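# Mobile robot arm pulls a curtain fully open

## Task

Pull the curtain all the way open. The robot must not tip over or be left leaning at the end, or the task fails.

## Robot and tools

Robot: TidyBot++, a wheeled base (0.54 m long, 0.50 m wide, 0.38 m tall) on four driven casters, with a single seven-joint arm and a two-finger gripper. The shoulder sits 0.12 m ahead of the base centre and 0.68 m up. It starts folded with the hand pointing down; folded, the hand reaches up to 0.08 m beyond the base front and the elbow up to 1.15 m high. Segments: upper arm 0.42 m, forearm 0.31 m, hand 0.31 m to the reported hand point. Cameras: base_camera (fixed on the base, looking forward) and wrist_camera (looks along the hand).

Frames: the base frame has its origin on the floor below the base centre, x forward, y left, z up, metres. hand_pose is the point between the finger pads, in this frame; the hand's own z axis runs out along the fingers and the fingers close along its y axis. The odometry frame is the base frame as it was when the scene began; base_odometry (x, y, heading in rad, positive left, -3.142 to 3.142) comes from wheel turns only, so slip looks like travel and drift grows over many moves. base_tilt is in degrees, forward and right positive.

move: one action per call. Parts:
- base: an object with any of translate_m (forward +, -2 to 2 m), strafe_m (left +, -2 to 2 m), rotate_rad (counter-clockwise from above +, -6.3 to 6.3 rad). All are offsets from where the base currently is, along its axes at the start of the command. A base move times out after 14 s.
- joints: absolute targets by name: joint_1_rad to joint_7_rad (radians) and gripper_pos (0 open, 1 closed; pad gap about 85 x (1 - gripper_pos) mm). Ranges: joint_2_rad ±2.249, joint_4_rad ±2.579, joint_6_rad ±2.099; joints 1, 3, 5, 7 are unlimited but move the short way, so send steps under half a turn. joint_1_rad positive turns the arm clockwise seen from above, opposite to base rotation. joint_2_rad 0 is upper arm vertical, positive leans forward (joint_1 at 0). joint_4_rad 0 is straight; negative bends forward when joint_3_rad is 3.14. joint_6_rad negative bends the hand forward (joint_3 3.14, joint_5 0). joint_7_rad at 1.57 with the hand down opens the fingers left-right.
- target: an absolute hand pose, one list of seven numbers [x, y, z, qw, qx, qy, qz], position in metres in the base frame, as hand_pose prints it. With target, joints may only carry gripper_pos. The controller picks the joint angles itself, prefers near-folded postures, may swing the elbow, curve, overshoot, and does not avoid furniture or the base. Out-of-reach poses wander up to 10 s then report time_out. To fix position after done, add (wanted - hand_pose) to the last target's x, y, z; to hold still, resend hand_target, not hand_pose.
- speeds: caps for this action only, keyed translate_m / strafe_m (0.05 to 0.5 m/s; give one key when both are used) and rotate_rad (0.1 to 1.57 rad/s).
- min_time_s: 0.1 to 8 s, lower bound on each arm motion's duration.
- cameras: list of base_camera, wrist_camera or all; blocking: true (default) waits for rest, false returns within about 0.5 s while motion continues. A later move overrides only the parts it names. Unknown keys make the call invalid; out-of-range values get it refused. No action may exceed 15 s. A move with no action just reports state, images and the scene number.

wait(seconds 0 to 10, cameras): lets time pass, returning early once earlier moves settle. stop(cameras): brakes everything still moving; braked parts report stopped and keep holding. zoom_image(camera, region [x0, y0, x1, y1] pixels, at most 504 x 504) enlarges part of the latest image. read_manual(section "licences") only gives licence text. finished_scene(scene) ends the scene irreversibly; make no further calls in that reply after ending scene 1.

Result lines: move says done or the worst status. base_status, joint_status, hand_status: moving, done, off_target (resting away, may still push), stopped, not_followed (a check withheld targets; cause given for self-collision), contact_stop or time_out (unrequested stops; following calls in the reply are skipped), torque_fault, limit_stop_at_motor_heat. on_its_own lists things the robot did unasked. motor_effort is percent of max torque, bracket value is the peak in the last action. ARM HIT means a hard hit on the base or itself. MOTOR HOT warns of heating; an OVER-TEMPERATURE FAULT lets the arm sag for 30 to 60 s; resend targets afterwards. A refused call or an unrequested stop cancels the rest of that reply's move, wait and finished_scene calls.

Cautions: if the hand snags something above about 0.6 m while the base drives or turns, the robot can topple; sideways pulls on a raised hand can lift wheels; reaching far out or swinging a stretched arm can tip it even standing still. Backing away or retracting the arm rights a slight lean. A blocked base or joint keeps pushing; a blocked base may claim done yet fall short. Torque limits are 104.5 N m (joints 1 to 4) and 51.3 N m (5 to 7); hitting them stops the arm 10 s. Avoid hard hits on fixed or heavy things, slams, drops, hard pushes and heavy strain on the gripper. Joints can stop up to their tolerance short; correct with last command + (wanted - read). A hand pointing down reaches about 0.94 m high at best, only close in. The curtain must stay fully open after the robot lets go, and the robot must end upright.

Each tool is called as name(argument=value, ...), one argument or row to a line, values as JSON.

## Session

move(
  joints={"joint_6_rad": 0.75, "joint_1_rad": 0},
  base={"rotate_rad": 1.4},
  cameras=["all"],
)

Scene clock: 2.20 s.
move: done
base_odometry: x=+0.000 y=+0.000 heading=+1.399
base_tilt: forward=+0.1 right=+0.3
base_status: done
joint_positions: joint_1_rad=-0.016 joint_2_rad=-0.398 joint_3_rad=+3.136 joint_4_rad=-2.533 joint_5_rad=+0.005 joint_6_rad=+0.654 joint_7_rad=+1.547 gripper_pos=+0.000
joint_status: all done
motor_effort: joint_1_rad=+0(2) joint_2_rad=-4(6) joint_3_rad=+0(1) joint_4_rad=+17(18) joint_5_rad=+0(1) joint_6_rad=+9(10) joint_7_rad=-1(1)
hand_pose: x=+0.5315 y=+0.0115 z=+0.9296 quat_wxyz=(-0.016, +0.675, +0.002, +0.738) (m; base frame)
hand_target: x=+0.5275 y=+0.0049 z=+0.9591 quat_wxyz=(-0.010, +0.638, -0.003, +0.770) (m; base frame)
hand_status: not commanded
pictures: base_camera, wrist_camera
camera_calibration:
wrist_camera: T_world_to_cam=[[0.0219667, -0.999187, -0.0337929, 0.032262], [0.0971729, 0.0357748, -0.994624, 0.932358], [0.995025, 0.0185649, 0.0978798, -0.486825], [0, 0, 0, 1]] pos_world=[0.393094, 0.00791873, 0.976086]

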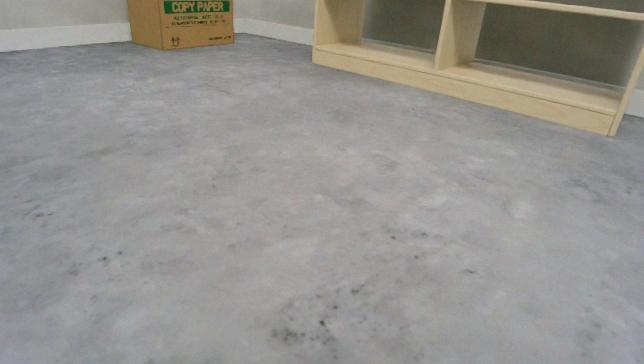

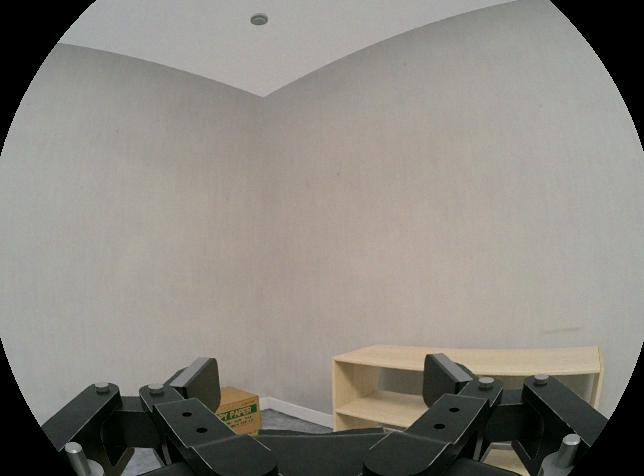

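move(
  base={"rotate_rad": -2.3},
  cameras=["all"],
)

Scene clock: 11.37 s.
move: done
base_odometry: x=+0.000 y=+0.000 heading=-0.900
base_tilt: forward=+0.1 right=+0.3
base_status: done
joint_positions: joint_1_rad=-0.011 joint_2_rad=-0.398 joint_3_rad=+3.136 joint_4_rad=-2.533 joint_5_rad=+0.005 joint_6_rad=+0.654 joint_7_rad=+1.547 gripper_pos=+0.000
joint_status: not commanded
motor_effort: joint_1_rad=+0(1) joint_2_rad=-5(6) joint_3_rad=+1(2) joint_4_rad=+17(17) joint_5_rad=-1(1) joint_6_rad=+9(10) joint_7_rad=-1(1)
hand_pose: x=+0.5315 y=+0.0095 z=+0.9296 quat_wxyz=(-0.014, +0.675, +0.001, +0.738) (m; base frame)
hand_target: x=+0.5275 y=+0.0049 z=+0.9591 quat_wxyz=(-0.010, +0.638, -0.003, +0.770) (m; base frame)
hand_status: not commanded
pictures: base_camera, wrist_camera
camera_calibration:
wrist_camera: T_world_to_cam=[[0.0170547, -0.999283, -0.0337924, 0.0328921], [0.0973541, 0.0352964, -0.994624, 0.932335], [0.995104, 0.0136732, 0.0978863, -0.486813], [0, 0, 0, 1]] pos_world=[0.393102, 0.00661677, 0.976086]

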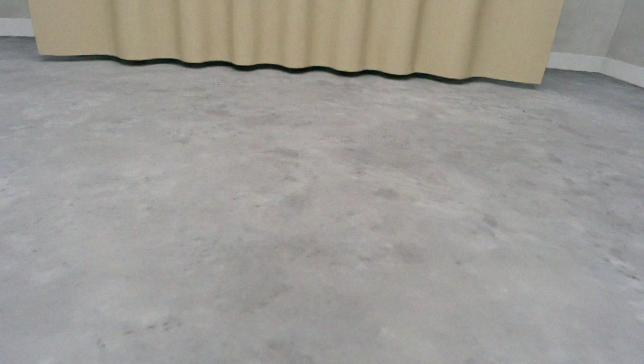

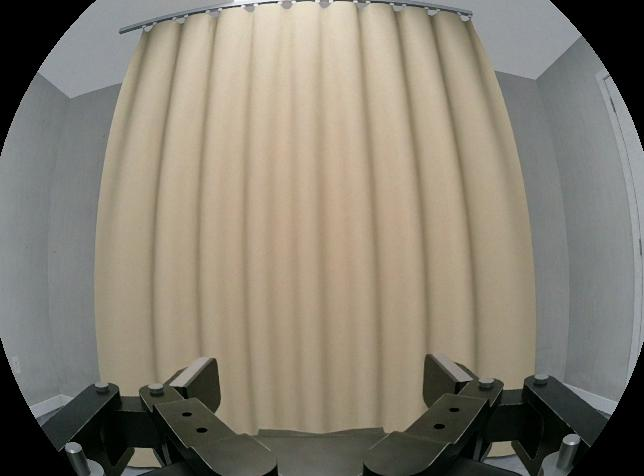

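zoom_image(
  camera="wrist_camera",
  region=[90, 0, 500, 140],
)

Scaled by 1.229.

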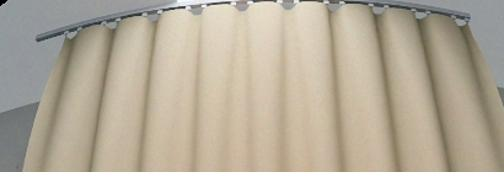

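move(
  base={"translate_m": 1.0, "strafe_m": 1.48, "rotate_rad": -0.02},
  joints={"joint_1_rad": 0, "joint_2_rad": 0.22, "joint_3_rad": 3.14, "joint_4_rad": -0.62, "joint_5_rad": 1.57, "joint_6_rad": -1.55, "joint_7_rad": 0.74, "gripper_pos": 0},
  min_time_s=2.5,
  cameras=["all"],
)

Scene clock: 35.30 s.
move: done
base_odometry: x=+1.781 y=+0.137 heading=-0.920
base_tilt: forward=+0.1 right=+0.3
base_status: done
joint_positions: joint_1_rad=-0.009 joint_2_rad=+0.188 joint_3_rad=+3.136 joint_4_rad=-0.644 joint_5_rad=+1.504 joint_6_rad=-1.466 joint_7_rad=+0.784 gripper_pos=+0.000
joint_status: all done
motor_effort: joint_1_rad=+1(2) joint_2_rad=-18(20) joint_3_rad=+1(2) joint_4_rad=+12(20) joint_5_rad=+7(7) joint_6_rad=+6(10) joint_7_rad=-1(2)
hand_pose: x=+0.4725 y=-0.3033 z=+1.3131 quat_wxyz=(+0.481, +0.537, -0.449, +0.528) (m; base frame)
hand_target: x=+0.4506 y=-0.3099 z=+1.3060 quat_wxyz=(+0.501, +0.503, -0.490, +0.505) (m; base frame)
hand_status: not commanded
pictures: base_camera, wrist_camera
camera_calibration:
wrist_camera: T_world_to_cam=[[-0.991082, -0.130544, 0.0267307, 0.394601], [-0.0227009, -0.0322602, -0.999222, 1.3728], [0.131305, -0.990917, 0.029009, -0.267427], [0, 0, 0, 1]] pos_world=[0.45736, -0.169198, 1.36895]

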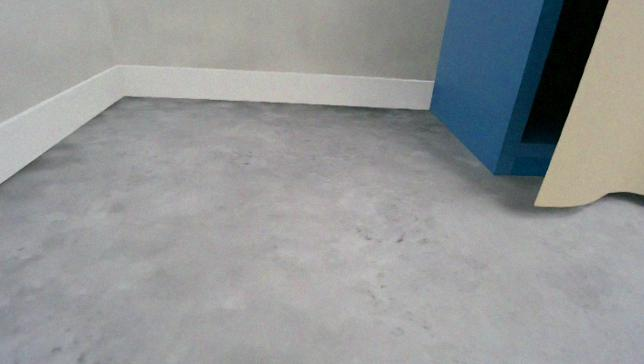

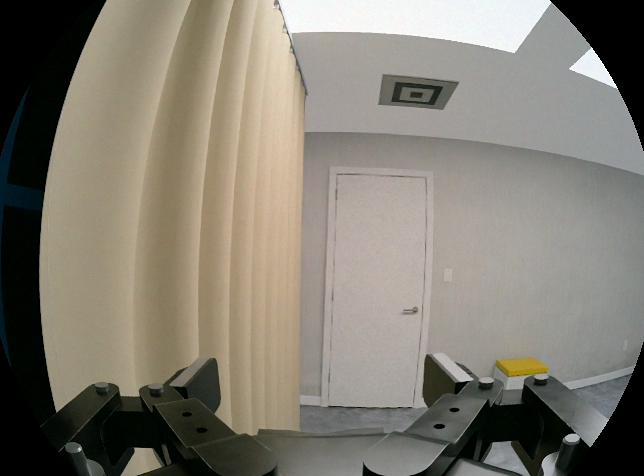

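move(
  base={"translate_m": 0.22},
  speeds={"translate_m": 0.25},
  cameras=["all"],
)

Scene clock: 54.67 s.
move: done
base_odometry: x=+1.915 y=-0.038 heading=-0.920
base_tilt: forward=+0.1 right=+0.3
base_status: done
joint_positions: joint_1_rad=-0.009 joint_2_rad=+0.202 joint_3_rad=+3.136 joint_4_rad=-0.639 joint_5_rad=+1.510 joint_6_rad=-1.469 joint_7_rad=+0.784 gripper_pos=+0.000
joint_status: not commanded
motor_effort: joint_1_rad=+1(1) joint_2_rad=-19(23) joint_3_rad=+1(2) joint_4_rad=+12(13) joint_5_rad=+6(8) joint_6_rad=+6(7) joint_7_rad=-1(1)
hand_pose: x=+0.4787 y=-0.3036 z=+1.3099 quat_wxyz=(+0.485, +0.538, -0.447, +0.525) (m; base frame)
hand_target: x=+0.4506 y=-0.3099 z=+1.3060 quat_wxyz=(+0.501, +0.503, -0.490, +0.505) (m; base frame)
hand_status: not commanded
pictures: base_camera, wrist_camera
camera_calibration:
wrist_camera: T_world_to_cam=[[-0.991545, -0.124455, 0.0367225, 0.389836], [-0.0327069, -0.0341573, -0.998881, 1.37353], [0.12557, -0.991637, 0.029798, -0.266969], [0, 0, 0, 1]] pos_world=[0.464987, -0.169304, 1.36563]

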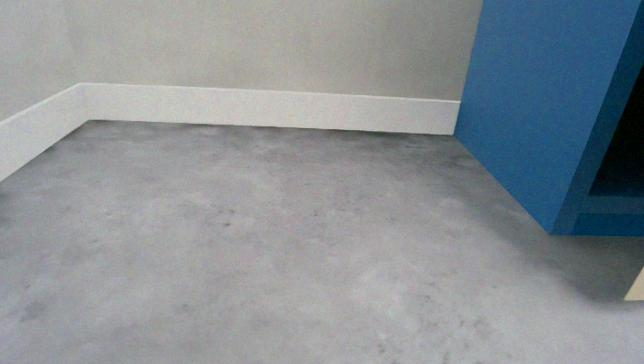

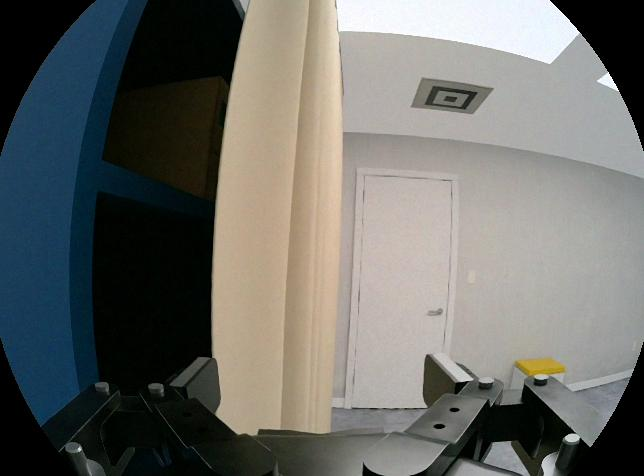

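move(
  base={"translate_m": 0.055},
  cameras=[],
)

move(
  base={"strafe_m": -0.11},
  speeds={"strafe_m": 0.2},
  cameras=["all"],
)

Scene clock: 78.47 s.
move: done
base_odometry: x=+1.948 y=-0.082 heading=-0.920
base_tilt: forward=+0.1 right=+0.3
base_status: done
joint_positions: joint_1_rad=-0.009 joint_2_rad=+0.216 joint_3_rad=+3.136 joint_4_rad=-0.637 joint_5_rad=+1.512 joint_6_rad=-1.471 joint_7_rad=+0.784 gripper_pos=+0.000
joint_status: not commanded
motor_effort: joint_1_rad=+0(2) joint_2_rad=-20(23) joint_3_rad=+1(2) joint_4_rad=+12(13) joint_5_rad=+6(7) joint_6_rad=+6(7) joint_7_rad=-1(1)
hand_pose: x=+0.4858 y=-0.3037 z=+1.3059 quat_wxyz=(+0.488, +0.540, -0.445, +0.521) (m; base frame)
hand_target: x=+0.4506 y=-0.3099 z=+1.3060 quat_wxyz=(+0.501, +0.503, -0.490, +0.505) (m; base frame)
hand_status: not commanded
pictures: none
No camera images: "cameras" was empty.

Scene clock: 79.73 s.
move: done
base_odometry: x=+1.861 y=-0.149 heading=-0.920
base_tilt: forward=+0.0 right=+0.3
base_status: done
joint_positions: joint_1_rad=-0.005 joint_2_rad=+0.216 joint_3_rad=+3.136 joint_4_rad=-0.637 joint_5_rad=+1.512 joint_6_rad=-1.471 joint_7_rad=+0.784 gripper_pos=+0.000
joint_status: not commanded
motor_effort: joint_1_rad=+0(2) joint_2_rad=-19(21) joint_3_rad=+1(2) joint_4_rad=+12(12) joint_5_rad=+6(7) joint_6_rad=+6(7) joint_7_rad=-1(1)
hand_pose: x=+0.4844 y=-0.3053 z=+1.3059 quat_wxyz=(+0.490, +0.539, -0.446, +0.520) (m; base frame)
hand_target: x=+0.4506 y=-0.3099 z=+1.3060 quat_wxyz=(+0.501, +0.503, -0.490, +0.505) (m; base frame)
hand_status: not commanded
pictures: base_camera, wrist_camera
camera_calibration:
wrist_camera: T_world_to_cam=[[-0.991973, -0.117072, 0.0477978, 0.383341], [-0.0440118, -0.0347147, -0.998428, 1.37442], [0.118547, -0.992517, 0.0292834, -0.265392], [0, 0, 0, 1]] pos_world=[0.472216, -0.170815, 1.36171]

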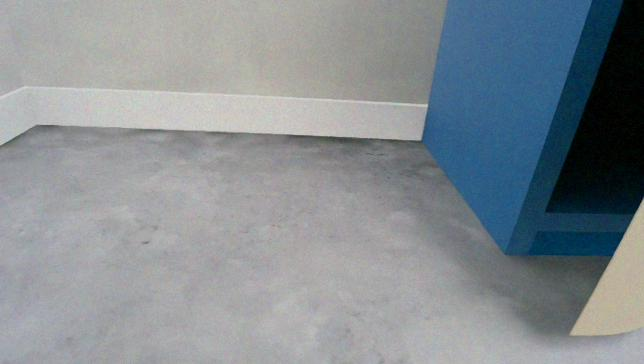

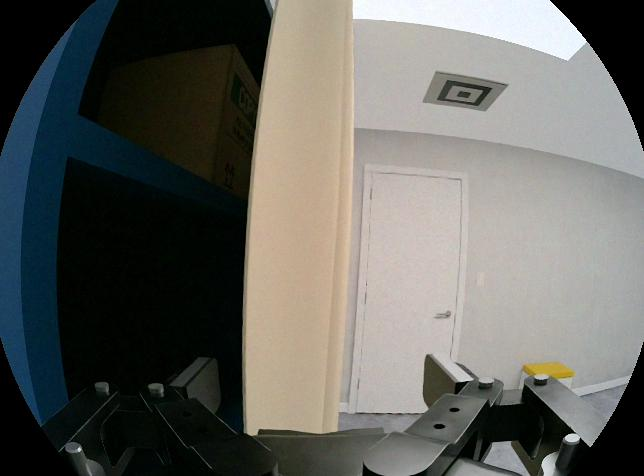

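move(
  base={"translate_m": 0.012, "strafe_m": -0.045},
  cameras=[],
)

move(
  joints={"gripper_pos": 1},
  cameras=["wrist_camera"],
)

Scene clock: 90.27 s.
move: done
base_odometry: x=+1.832 y=-0.186 heading=-0.920
base_tilt: forward=+0.1 right=+0.3
base_status: done
joint_positions: joint_1_rad=+0.002 joint_2_rad=+0.216 joint_3_rad=+3.136 joint_4_rad=-0.637 joint_5_rad=+1.512 joint_6_rad=-1.471 joint_7_rad=+0.784 gripper_pos=+0.000
joint_status: not commanded
motor_effort: joint_1_rad=+0(3) joint_2_rad=-20(23) joint_3_rad=+1(2) joint_4_rad=+12(13) joint_5_rad=+7(7) joint_6_rad=+6(7) joint_7_rad=-1(1)
hand_pose: x=+0.4824 y=-0.3076 z=+1.3060 quat_wxyz=(+0.491, +0.537, -0.448, +0.519) (m; base frame)
hand_target: x=+0.4506 y=-0.3099 z=+1.3060 quat_wxyz=(+0.501, +0.503, -0.490, +0.505) (m; base frame)
hand_status: not commanded
pictures: none
No camera images: "cameras" was empty.

Scene clock: 91.37 s.
move: done
base_odometry: x=+1.832 y=-0.186 heading=-0.920
base_tilt: forward=+0.1 right=+0.3
base_status: not commanded
joint_positions: joint_1_rad=+0.002 joint_2_rad=+0.216 joint_3_rad=+3.136 joint_4_rad=-0.637 joint_5_rad=+1.512 joint_6_rad=-1.471 joint_7_rad=+0.784 gripper_pos=+0.990
joint_status: all done
motor_effort: joint_1_rad=+0(1) joint_2_rad=-19(20) joint_3_rad=+1(2) joint_4_rad=+12(12) joint_5_rad=+7(7) joint_6_rad=+6(7) joint_7_rad=-1(1)
hand_pose: x=+0.4824 y=-0.3076 z=+1.3060 quat_wxyz=(+0.491, +0.537, -0.448, +0.519) (m; base frame)
hand_target: x=+0.4506 y=-0.3099 z=+1.3060 quat_wxyz=(+0.501, +0.503, -0.490, +0.505) (m; base frame)
hand_status: not commanded
pictures: wrist_camera
camera_calibration:
wrist_camera: T_world_to_cam=[[-0.992719, -0.110568, 0.0477863, 0.383481], [-0.0442159, -0.0345229, -0.998425, 1.37442], [0.112044, -0.993269, 0.0293827, -0.264659], [0, 0, 0, 1]] pos_world=[0.471113, -0.173028, 1.36171]

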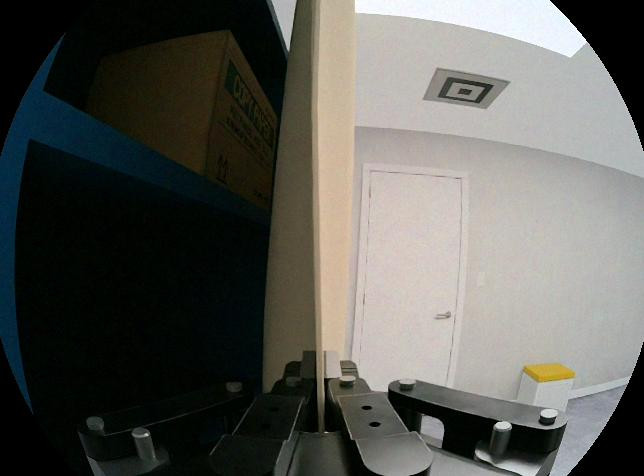

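move(
  base={"strafe_m": -0.7},
  speeds={"strafe_m": 0.22},
  cameras=[],
)

move(
  base={"strafe_m": -0.6},
  speeds={"strafe_m": 0.22},
  cameras=["all"],
)

Scene clock: 103.67 s.
move: done
base_odometry: x=+1.275 y=-0.610 heading=-0.920
base_tilt: forward=+0.1 right=+0.3
base_status: done
joint_positions: joint_1_rad=-0.001 joint_2_rad=+0.216 joint_3_rad=+3.136 joint_4_rad=-0.628 joint_5_rad=+1.549 joint_6_rad=-1.471 joint_7_rad=+0.783 gripper_pos=+0.990
joint_status: not commanded
motor_effort: joint_1_rad=+2(3) joint_2_rad=-16(21) joint_3_rad=+1(2) joint_4_rad=+9(12) joint_5_rad=+2(8) joint_6_rad=+1(7) joint_7_rad=-1(2)
hand_pose: x=+0.4738 y=-0.3072 z=+1.3165 quat_wxyz=(+0.502, +0.524, -0.449, +0.522) (m; base frame)
hand_target: x=+0.4506 y=-0.3099 z=+1.3060 quat_wxyz=(+0.501, +0.503, -0.490, +0.505) (m; base frame)
hand_status: not commanded
pictures: none
No camera images: "cameras" was empty.

Scene clock: 107.13 s.
move: done
base_odometry: x=+0.798 y=-0.974 heading=-0.919
base_tilt: forward=+0.1 right=+0.3
base_status: done
joint_positions: joint_1_rad=-0.008 joint_2_rad=+0.216 joint_3_rad=+3.136 joint_4_rad=-0.620 joint_5_rad=+1.573 joint_6_rad=-1.471 joint_7_rad=+0.783 gripper_pos=+0.990
joint_status: not commanded
motor_effort: joint_1_rad=+3(5) joint_2_rad=-15(16) joint_3_rad=+1(3) joint_4_rad=+8(10) joint_5_rad=-1(2) joint_6_rad=-1(3) joint_7_rad=-2(2)
hand_pose: x=+0.4691 y=-0.3050 z=+1.3242 quat_wxyz=(+0.507, +0.515, -0.449, +0.525) (m; base frame)
hand_target: x=+0.4506 y=-0.3099 z=+1.3060 quat_wxyz=(+0.501, +0.503, -0.490, +0.505) (m; base frame)
hand_status: not commanded
pictures: base_camera, wrist_camera
camera_calibration:
wrist_camera: T_world_to_cam=[[-0.996359, -0.0777437, 0.0350093, 0.398231], [-0.0289374, -0.0778998, -0.996541, 1.36917], [0.080202, -0.993925, 0.0753665, -0.307341], [0, 0, 0, 1]] pos_world=[0.461051, -0.167855, 1.37366]

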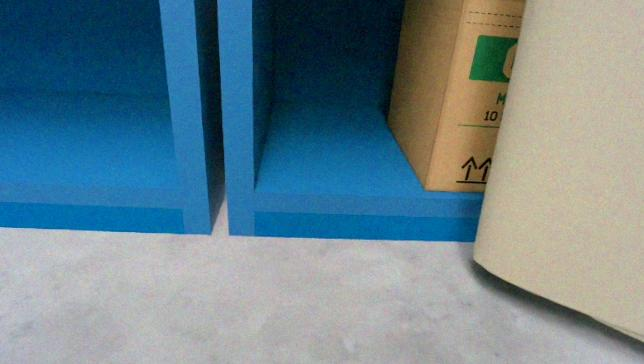

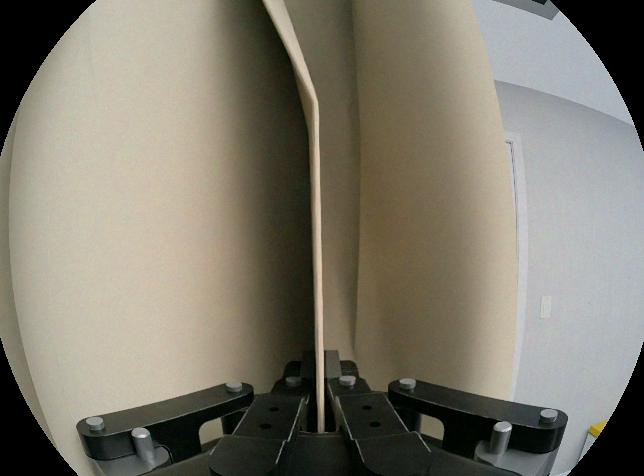

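move(
  base={"strafe_m": -0.35},
  speeds={"strafe_m": 0.2},
  cameras=[],
)

move(
  base={"strafe_m": -0.2},
  speeds={"strafe_m": 0.15},
  cameras=["all"],
)

Scene clock: 115.93 s.
move: done
base_odometry: x=+0.519 y=-1.186 heading=-0.919
base_tilt: forward=+0.1 right=+0.3
base_status: done
joint_positions: joint_1_rad=-0.015 joint_2_rad=+0.216 joint_3_rad=+3.136 joint_4_rad=-0.615 joint_5_rad=+1.584 joint_6_rad=-1.471 joint_7_rad=+0.783 gripper_pos=+0.990
joint_status: not commanded
motor_effort: joint_1_rad=+4(6) joint_2_rad=-14(15) joint_3_rad=+2(3) joint_4_rad=+7(8) joint_5_rad=-3(4) joint_6_rad=-4(5) joint_7_rad=-2(2)
hand_pose: x=+0.4678 y=-0.3024 z=+1.3281 quat_wxyz=(+0.508, +0.511, -0.448, +0.529) (m; base frame)
hand_target: x=+0.4506 y=-0.3099 z=+1.3060 quat_wxyz=(+0.501, +0.503, -0.490, +0.505) (m; base frame)
hand_status: not commanded
pictures: none
No camera images: "cameras" was empty.

Scene clock: 117.87 s.
move: done
base_odometry: x=+0.360 y=-1.308 heading=-0.919
base_tilt: forward=+0.1 right=+0.3
base_status: done
joint_positions: joint_1_rad=-0.023 joint_2_rad=+0.215 joint_3_rad=+3.136 joint_4_rad=-0.608 joint_5_rad=+1.604 joint_6_rad=-1.471 joint_7_rad=+0.783 gripper_pos=+0.990
joint_status: not commanded
motor_effort: joint_1_rad=+6(7) joint_2_rad=-12(15) joint_3_rad=+2(4) joint_4_rad=+5(8) joint_5_rad=-6(7) joint_6_rad=-8(9) joint_7_rad=-2(2)
hand_pose: x=+0.4635 y=-0.2997 z=+1.3348 quat_wxyz=(+0.512, +0.504, -0.448, +0.533) (m; base frame)
hand_target: x=+0.4506 y=-0.3099 z=+1.3060 quat_wxyz=(+0.501, +0.503, -0.490, +0.505) (m; base frame)
hand_status: not commanded
pictures: base_camera, wrist_camera
camera_calibration:
wrist_camera: T_world_to_cam=[[-0.997178, -0.0715844, 0.0226114, 0.41154], [-0.0153483, -0.100431, -0.994826, 1.36473], [0.0734849, -0.992365, 0.0990494, -0.330442], [0, 0, 0, 1]] pos_world=[0.455607, -0.161398, 1.38109]

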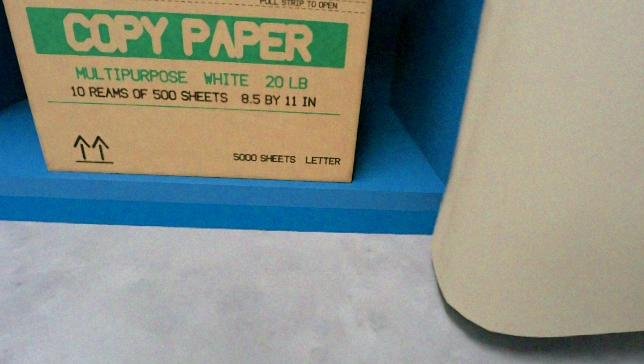

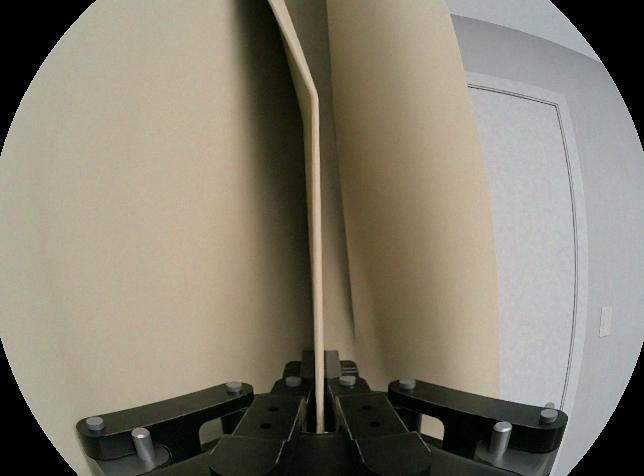

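move(
  base={"strafe_m": -0.2},
  speeds={"strafe_m": 0.15},
  cameras=[],
)

move(
  base={"strafe_m": -0.15},
  speeds={"strafe_m": 0.12},
  cameras=["all"],
)

Scene clock: 126.50 s.
move: done
base_odometry: x=+0.202 y=-1.429 heading=-0.919
base_tilt: forward=+0.1 right=+0.2
base_status: done
joint_positions: joint_1_rad=-0.061 joint_2_rad=+0.186 joint_3_rad=+3.122 joint_4_rad=-0.580 joint_5_rad=+1.662 joint_6_rad=-1.443 joint_7_rad=+0.779 gripper_pos=+0.990
joint_status: not commanded
motor_effort: joint_1_rad=+14(15) joint_2_rad=-7(13) joint_3_rad=+7(8) joint_4_rad=+2(6) joint_5_rad=-15(17) joint_6_rad=-23(25) joint_7_rad=-2(2)
hand_pose: x=+0.4458 y=-0.2837 z=+1.3686 quat_wxyz=(+0.503, +0.480, -0.441, +0.568) (m; base frame)
hand_target: x=+0.4506 y=-0.3099 z=+1.3060 quat_wxyz=(+0.501, +0.503, -0.490, +0.505) (m; base frame)
hand_status: not commanded
pictures: none
No camera images: "cameras" was empty.

Scene clock: 128.40 s.
move: done
base_odometry: x=+0.083 y=-1.520 heading=-0.917
base_tilt: forward=+0.1 right=+0.2
base_status: done
joint_positions: joint_1_rad=-0.097 joint_2_rad=+0.170 joint_3_rad=+3.097 joint_4_rad=-0.569 joint_5_rad=+1.685 joint_6_rad=-1.388 joint_7_rad=+0.779 gripper_pos=+0.990
joint_status: not commanded
motor_effort: joint_1_rad=+20(21) joint_2_rad=-4(8) joint_3_rad=+11(11) joint_4_rad=-1(2) joint_5_rad=-18(21) joint_6_rad=-33(36) joint_7_rad=-1(2)
hand_pose: x=+0.4542 y=-0.2641 z=+1.3918 quat_wxyz=(+0.485, +0.477, -0.414, +0.605) (m; base frame)
hand_target: x=+0.4506 y=-0.3099 z=+1.3060 quat_wxyz=(+0.501, +0.503, -0.490, +0.505) (m; base frame)
hand_status: not commanded
pictures: base_camera, wrist_camera
camera_calibration:
wrist_camera: T_world_to_cam=[[-0.981148, -0.185503, -0.0541981, 0.473003], [0.0911892, -0.197117, -0.97613, 1.32496], [0.170392, -0.96267, 0.210317, -0.491041], [0, 0, 0, 1]] pos_world=[0.426933, -0.123794, 1.42225]

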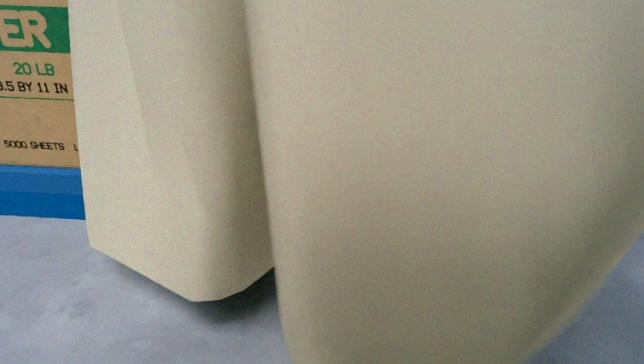

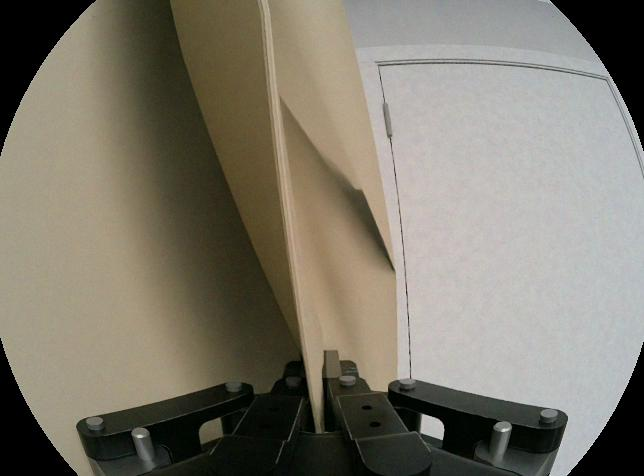

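move(
  base={"strafe_m": 0.22},
  speeds={"strafe_m": 0.15},
  cameras=[],
)

move(
  joints={"gripper_pos": 0},
  cameras=[],
)

move(
  base={"strafe_m": 0.4},
  speeds={"strafe_m": 0.25},
  cameras=["all"],
)

Scene clock: 139.13 s.
move: done
base_odometry: x=+0.258 y=-1.386 heading=-0.918
base_tilt: forward=+0.1 right=+0.3
base_status: done
joint_positions: joint_1_rad=-0.029 joint_2_rad=+0.174 joint_3_rad=+3.115 joint_4_rad=-0.582 joint_5_rad=+1.636 joint_6_rad=-1.450 joint_7_rad=+0.779 gripper_pos=+0.990
joint_status: not commanded
motor_effort: joint_1_rad=+3(19) joint_2_rad=-14(15) joint_3_rad=+2(11) joint_4_rad=+9(9) joint_5_rad=+3(20) joint_6_rad=+2(34) joint_7_rad=-1(2)
hand_pose: x=+0.4351 y=-0.2933 z=+1.3647 quat_wxyz=(+0.498, +0.481, -0.452, +0.562) (m; base frame)
hand_target: x=+0.4506 y=-0.3099 z=+1.3060 quat_wxyz=(+0.501, +0.503, -0.490, +0.505) (m; base frame)
hand_status: not commanded
pictures: none
No camera images: "cameras" was empty.

Scene clock: 140.23 s.
move: done
base_odometry: x=+0.258 y=-1.386 heading=-0.918
base_tilt: forward=+0.1 right=+0.3
base_status: not commanded
joint_positions: joint_1_rad=-0.017 joint_2_rad=+0.184 joint_3_rad=+3.121 joint_4_rad=-0.591 joint_5_rad=+1.615 joint_6_rad=-1.478 joint_7_rad=+0.779 gripper_pos=+0.000
joint_status: all done
motor_effort: joint_1_rad=+1(3) joint_2_rad=-16(18) joint_3_rad=+1(2) joint_4_rad=+11(11) joint_5_rad=+6(7) joint_6_rad=+7(8) joint_7_rad=-1(1)
hand_pose: x=+0.4374 y=-0.2995 z=+1.3489 quat_wxyz=(+0.500, +0.490, -0.462, +0.544) (m; base frame)
hand_target: x=+0.4506 y=-0.3099 z=+1.3060 quat_wxyz=(+0.501, +0.503, -0.490, +0.505) (m; base frame)
hand_status: not commanded
pictures: none
No camera images: "cameras" was empty.

Scene clock: 142.60 s.
move: done
base_odometry: x=+0.576 y=-1.142 heading=-0.918
base_tilt: forward=+0.1 right=+0.3
base_status: done
joint_positions: joint_1_rad=-0.006 joint_2_rad=+0.184 joint_3_rad=+3.128 joint_4_rad=-0.591 joint_5_rad=+1.615 joint_6_rad=-1.478 joint_7_rad=+0.779 gripper_pos=+0.000
joint_status: not commanded
motor_effort: joint_1_rad=+1(2) joint_2_rad=-17(18) joint_3_rad=+1(2) joint_4_rad=+10(11) joint_5_rad=+6(7) joint_6_rad=+6(8) joint_7_rad=-1(1)
hand_pose: x=+0.4322 y=-0.3043 z=+1.3492 quat_wxyz=(+0.505, +0.485, -0.466, +0.540) (m; base frame)
hand_target: x=+0.4506 y=-0.3099 z=+1.3060 quat_wxyz=(+0.501, +0.503, -0.490, +0.505) (m; base frame)
hand_status: not commanded
pictures: base_camera, wrist_camera
camera_calibration:
wrist_camera: T_world_to_cam=[[-0.998279, -0.0506434, -0.0295576, 0.45695], [0.0345391, -0.100496, -0.994338, 1.35594], [0.0473862, -0.993648, 0.102072, -0.327322], [0, 0, 0, 1]] pos_world=[0.424842, -0.165834, 1.39518]

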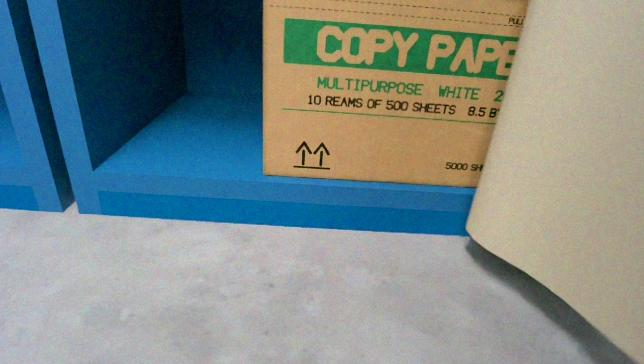

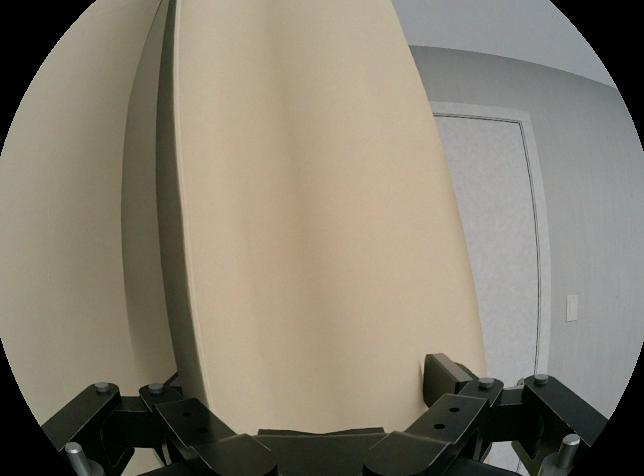

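move(
  base={"strafe_m": 0.3},
  speeds={"strafe_m": 0.3},
  cameras=["all"],
)

Scene clock: 162.07 s.
move: done
base_odometry: x=+0.814 y=-0.960 heading=-0.919
base_tilt: forward=+0.1 right=+0.3
base_status: done
joint_positions: joint_1_rad=-0.003 joint_2_rad=+0.184 joint_3_rad=+3.129 joint_4_rad=-0.591 joint_5_rad=+1.615 joint_6_rad=-1.478 joint_7_rad=+0.779 gripper_pos=+0.000
joint_status: not commanded
motor_effort: joint_1_rad=+1(2) joint_2_rad=-16(18) joint_3_rad=+1(2) joint_4_rad=+10(11) joint_5_rad=+6(7) joint_6_rad=+7(7) joint_7_rad=-1(1)
hand_pose: x=+0.4310 y=-0.3054 z=+1.3493 quat_wxyz=(+0.506, +0.484, -0.467, +0.539) (m; base frame)
hand_target: x=+0.4506 y=-0.3099 z=+1.3060 quat_wxyz=(+0.501, +0.503, -0.490, +0.505) (m; base frame)
hand_status: not commanded
pictures: base_camera, wrist_camera
camera_calibration:
wrist_camera: T_world_to_cam=[[-0.998486, -0.0464358, -0.0295023, 0.456907], [0.0340693, -0.100849, -0.994318, 1.35597], [0.0431967, -0.993817, 0.102278, -0.326927], [0, 0, 0, 1]] pos_world=[0.42414, -0.166941, 1.39518]

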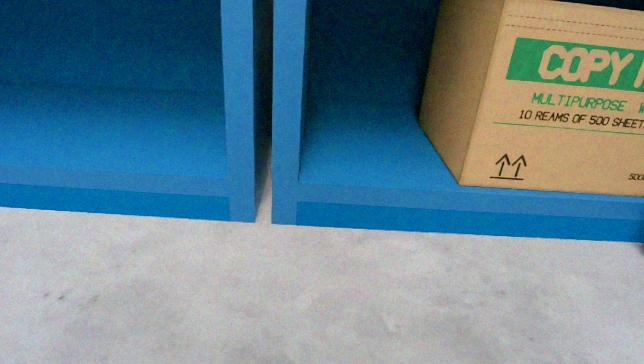

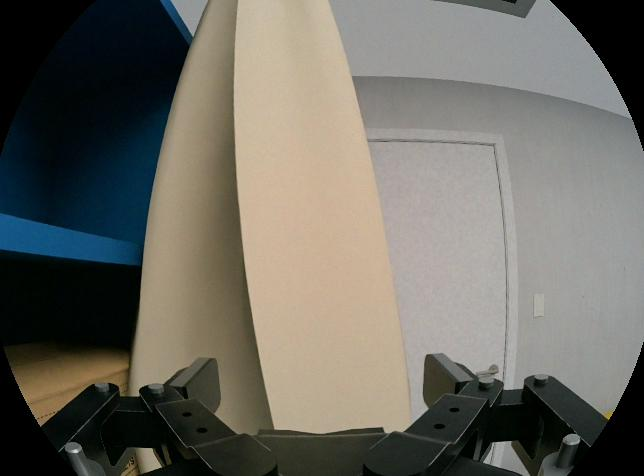

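finished_scene(
  scene=3,
)

The scene is finished: the task was done.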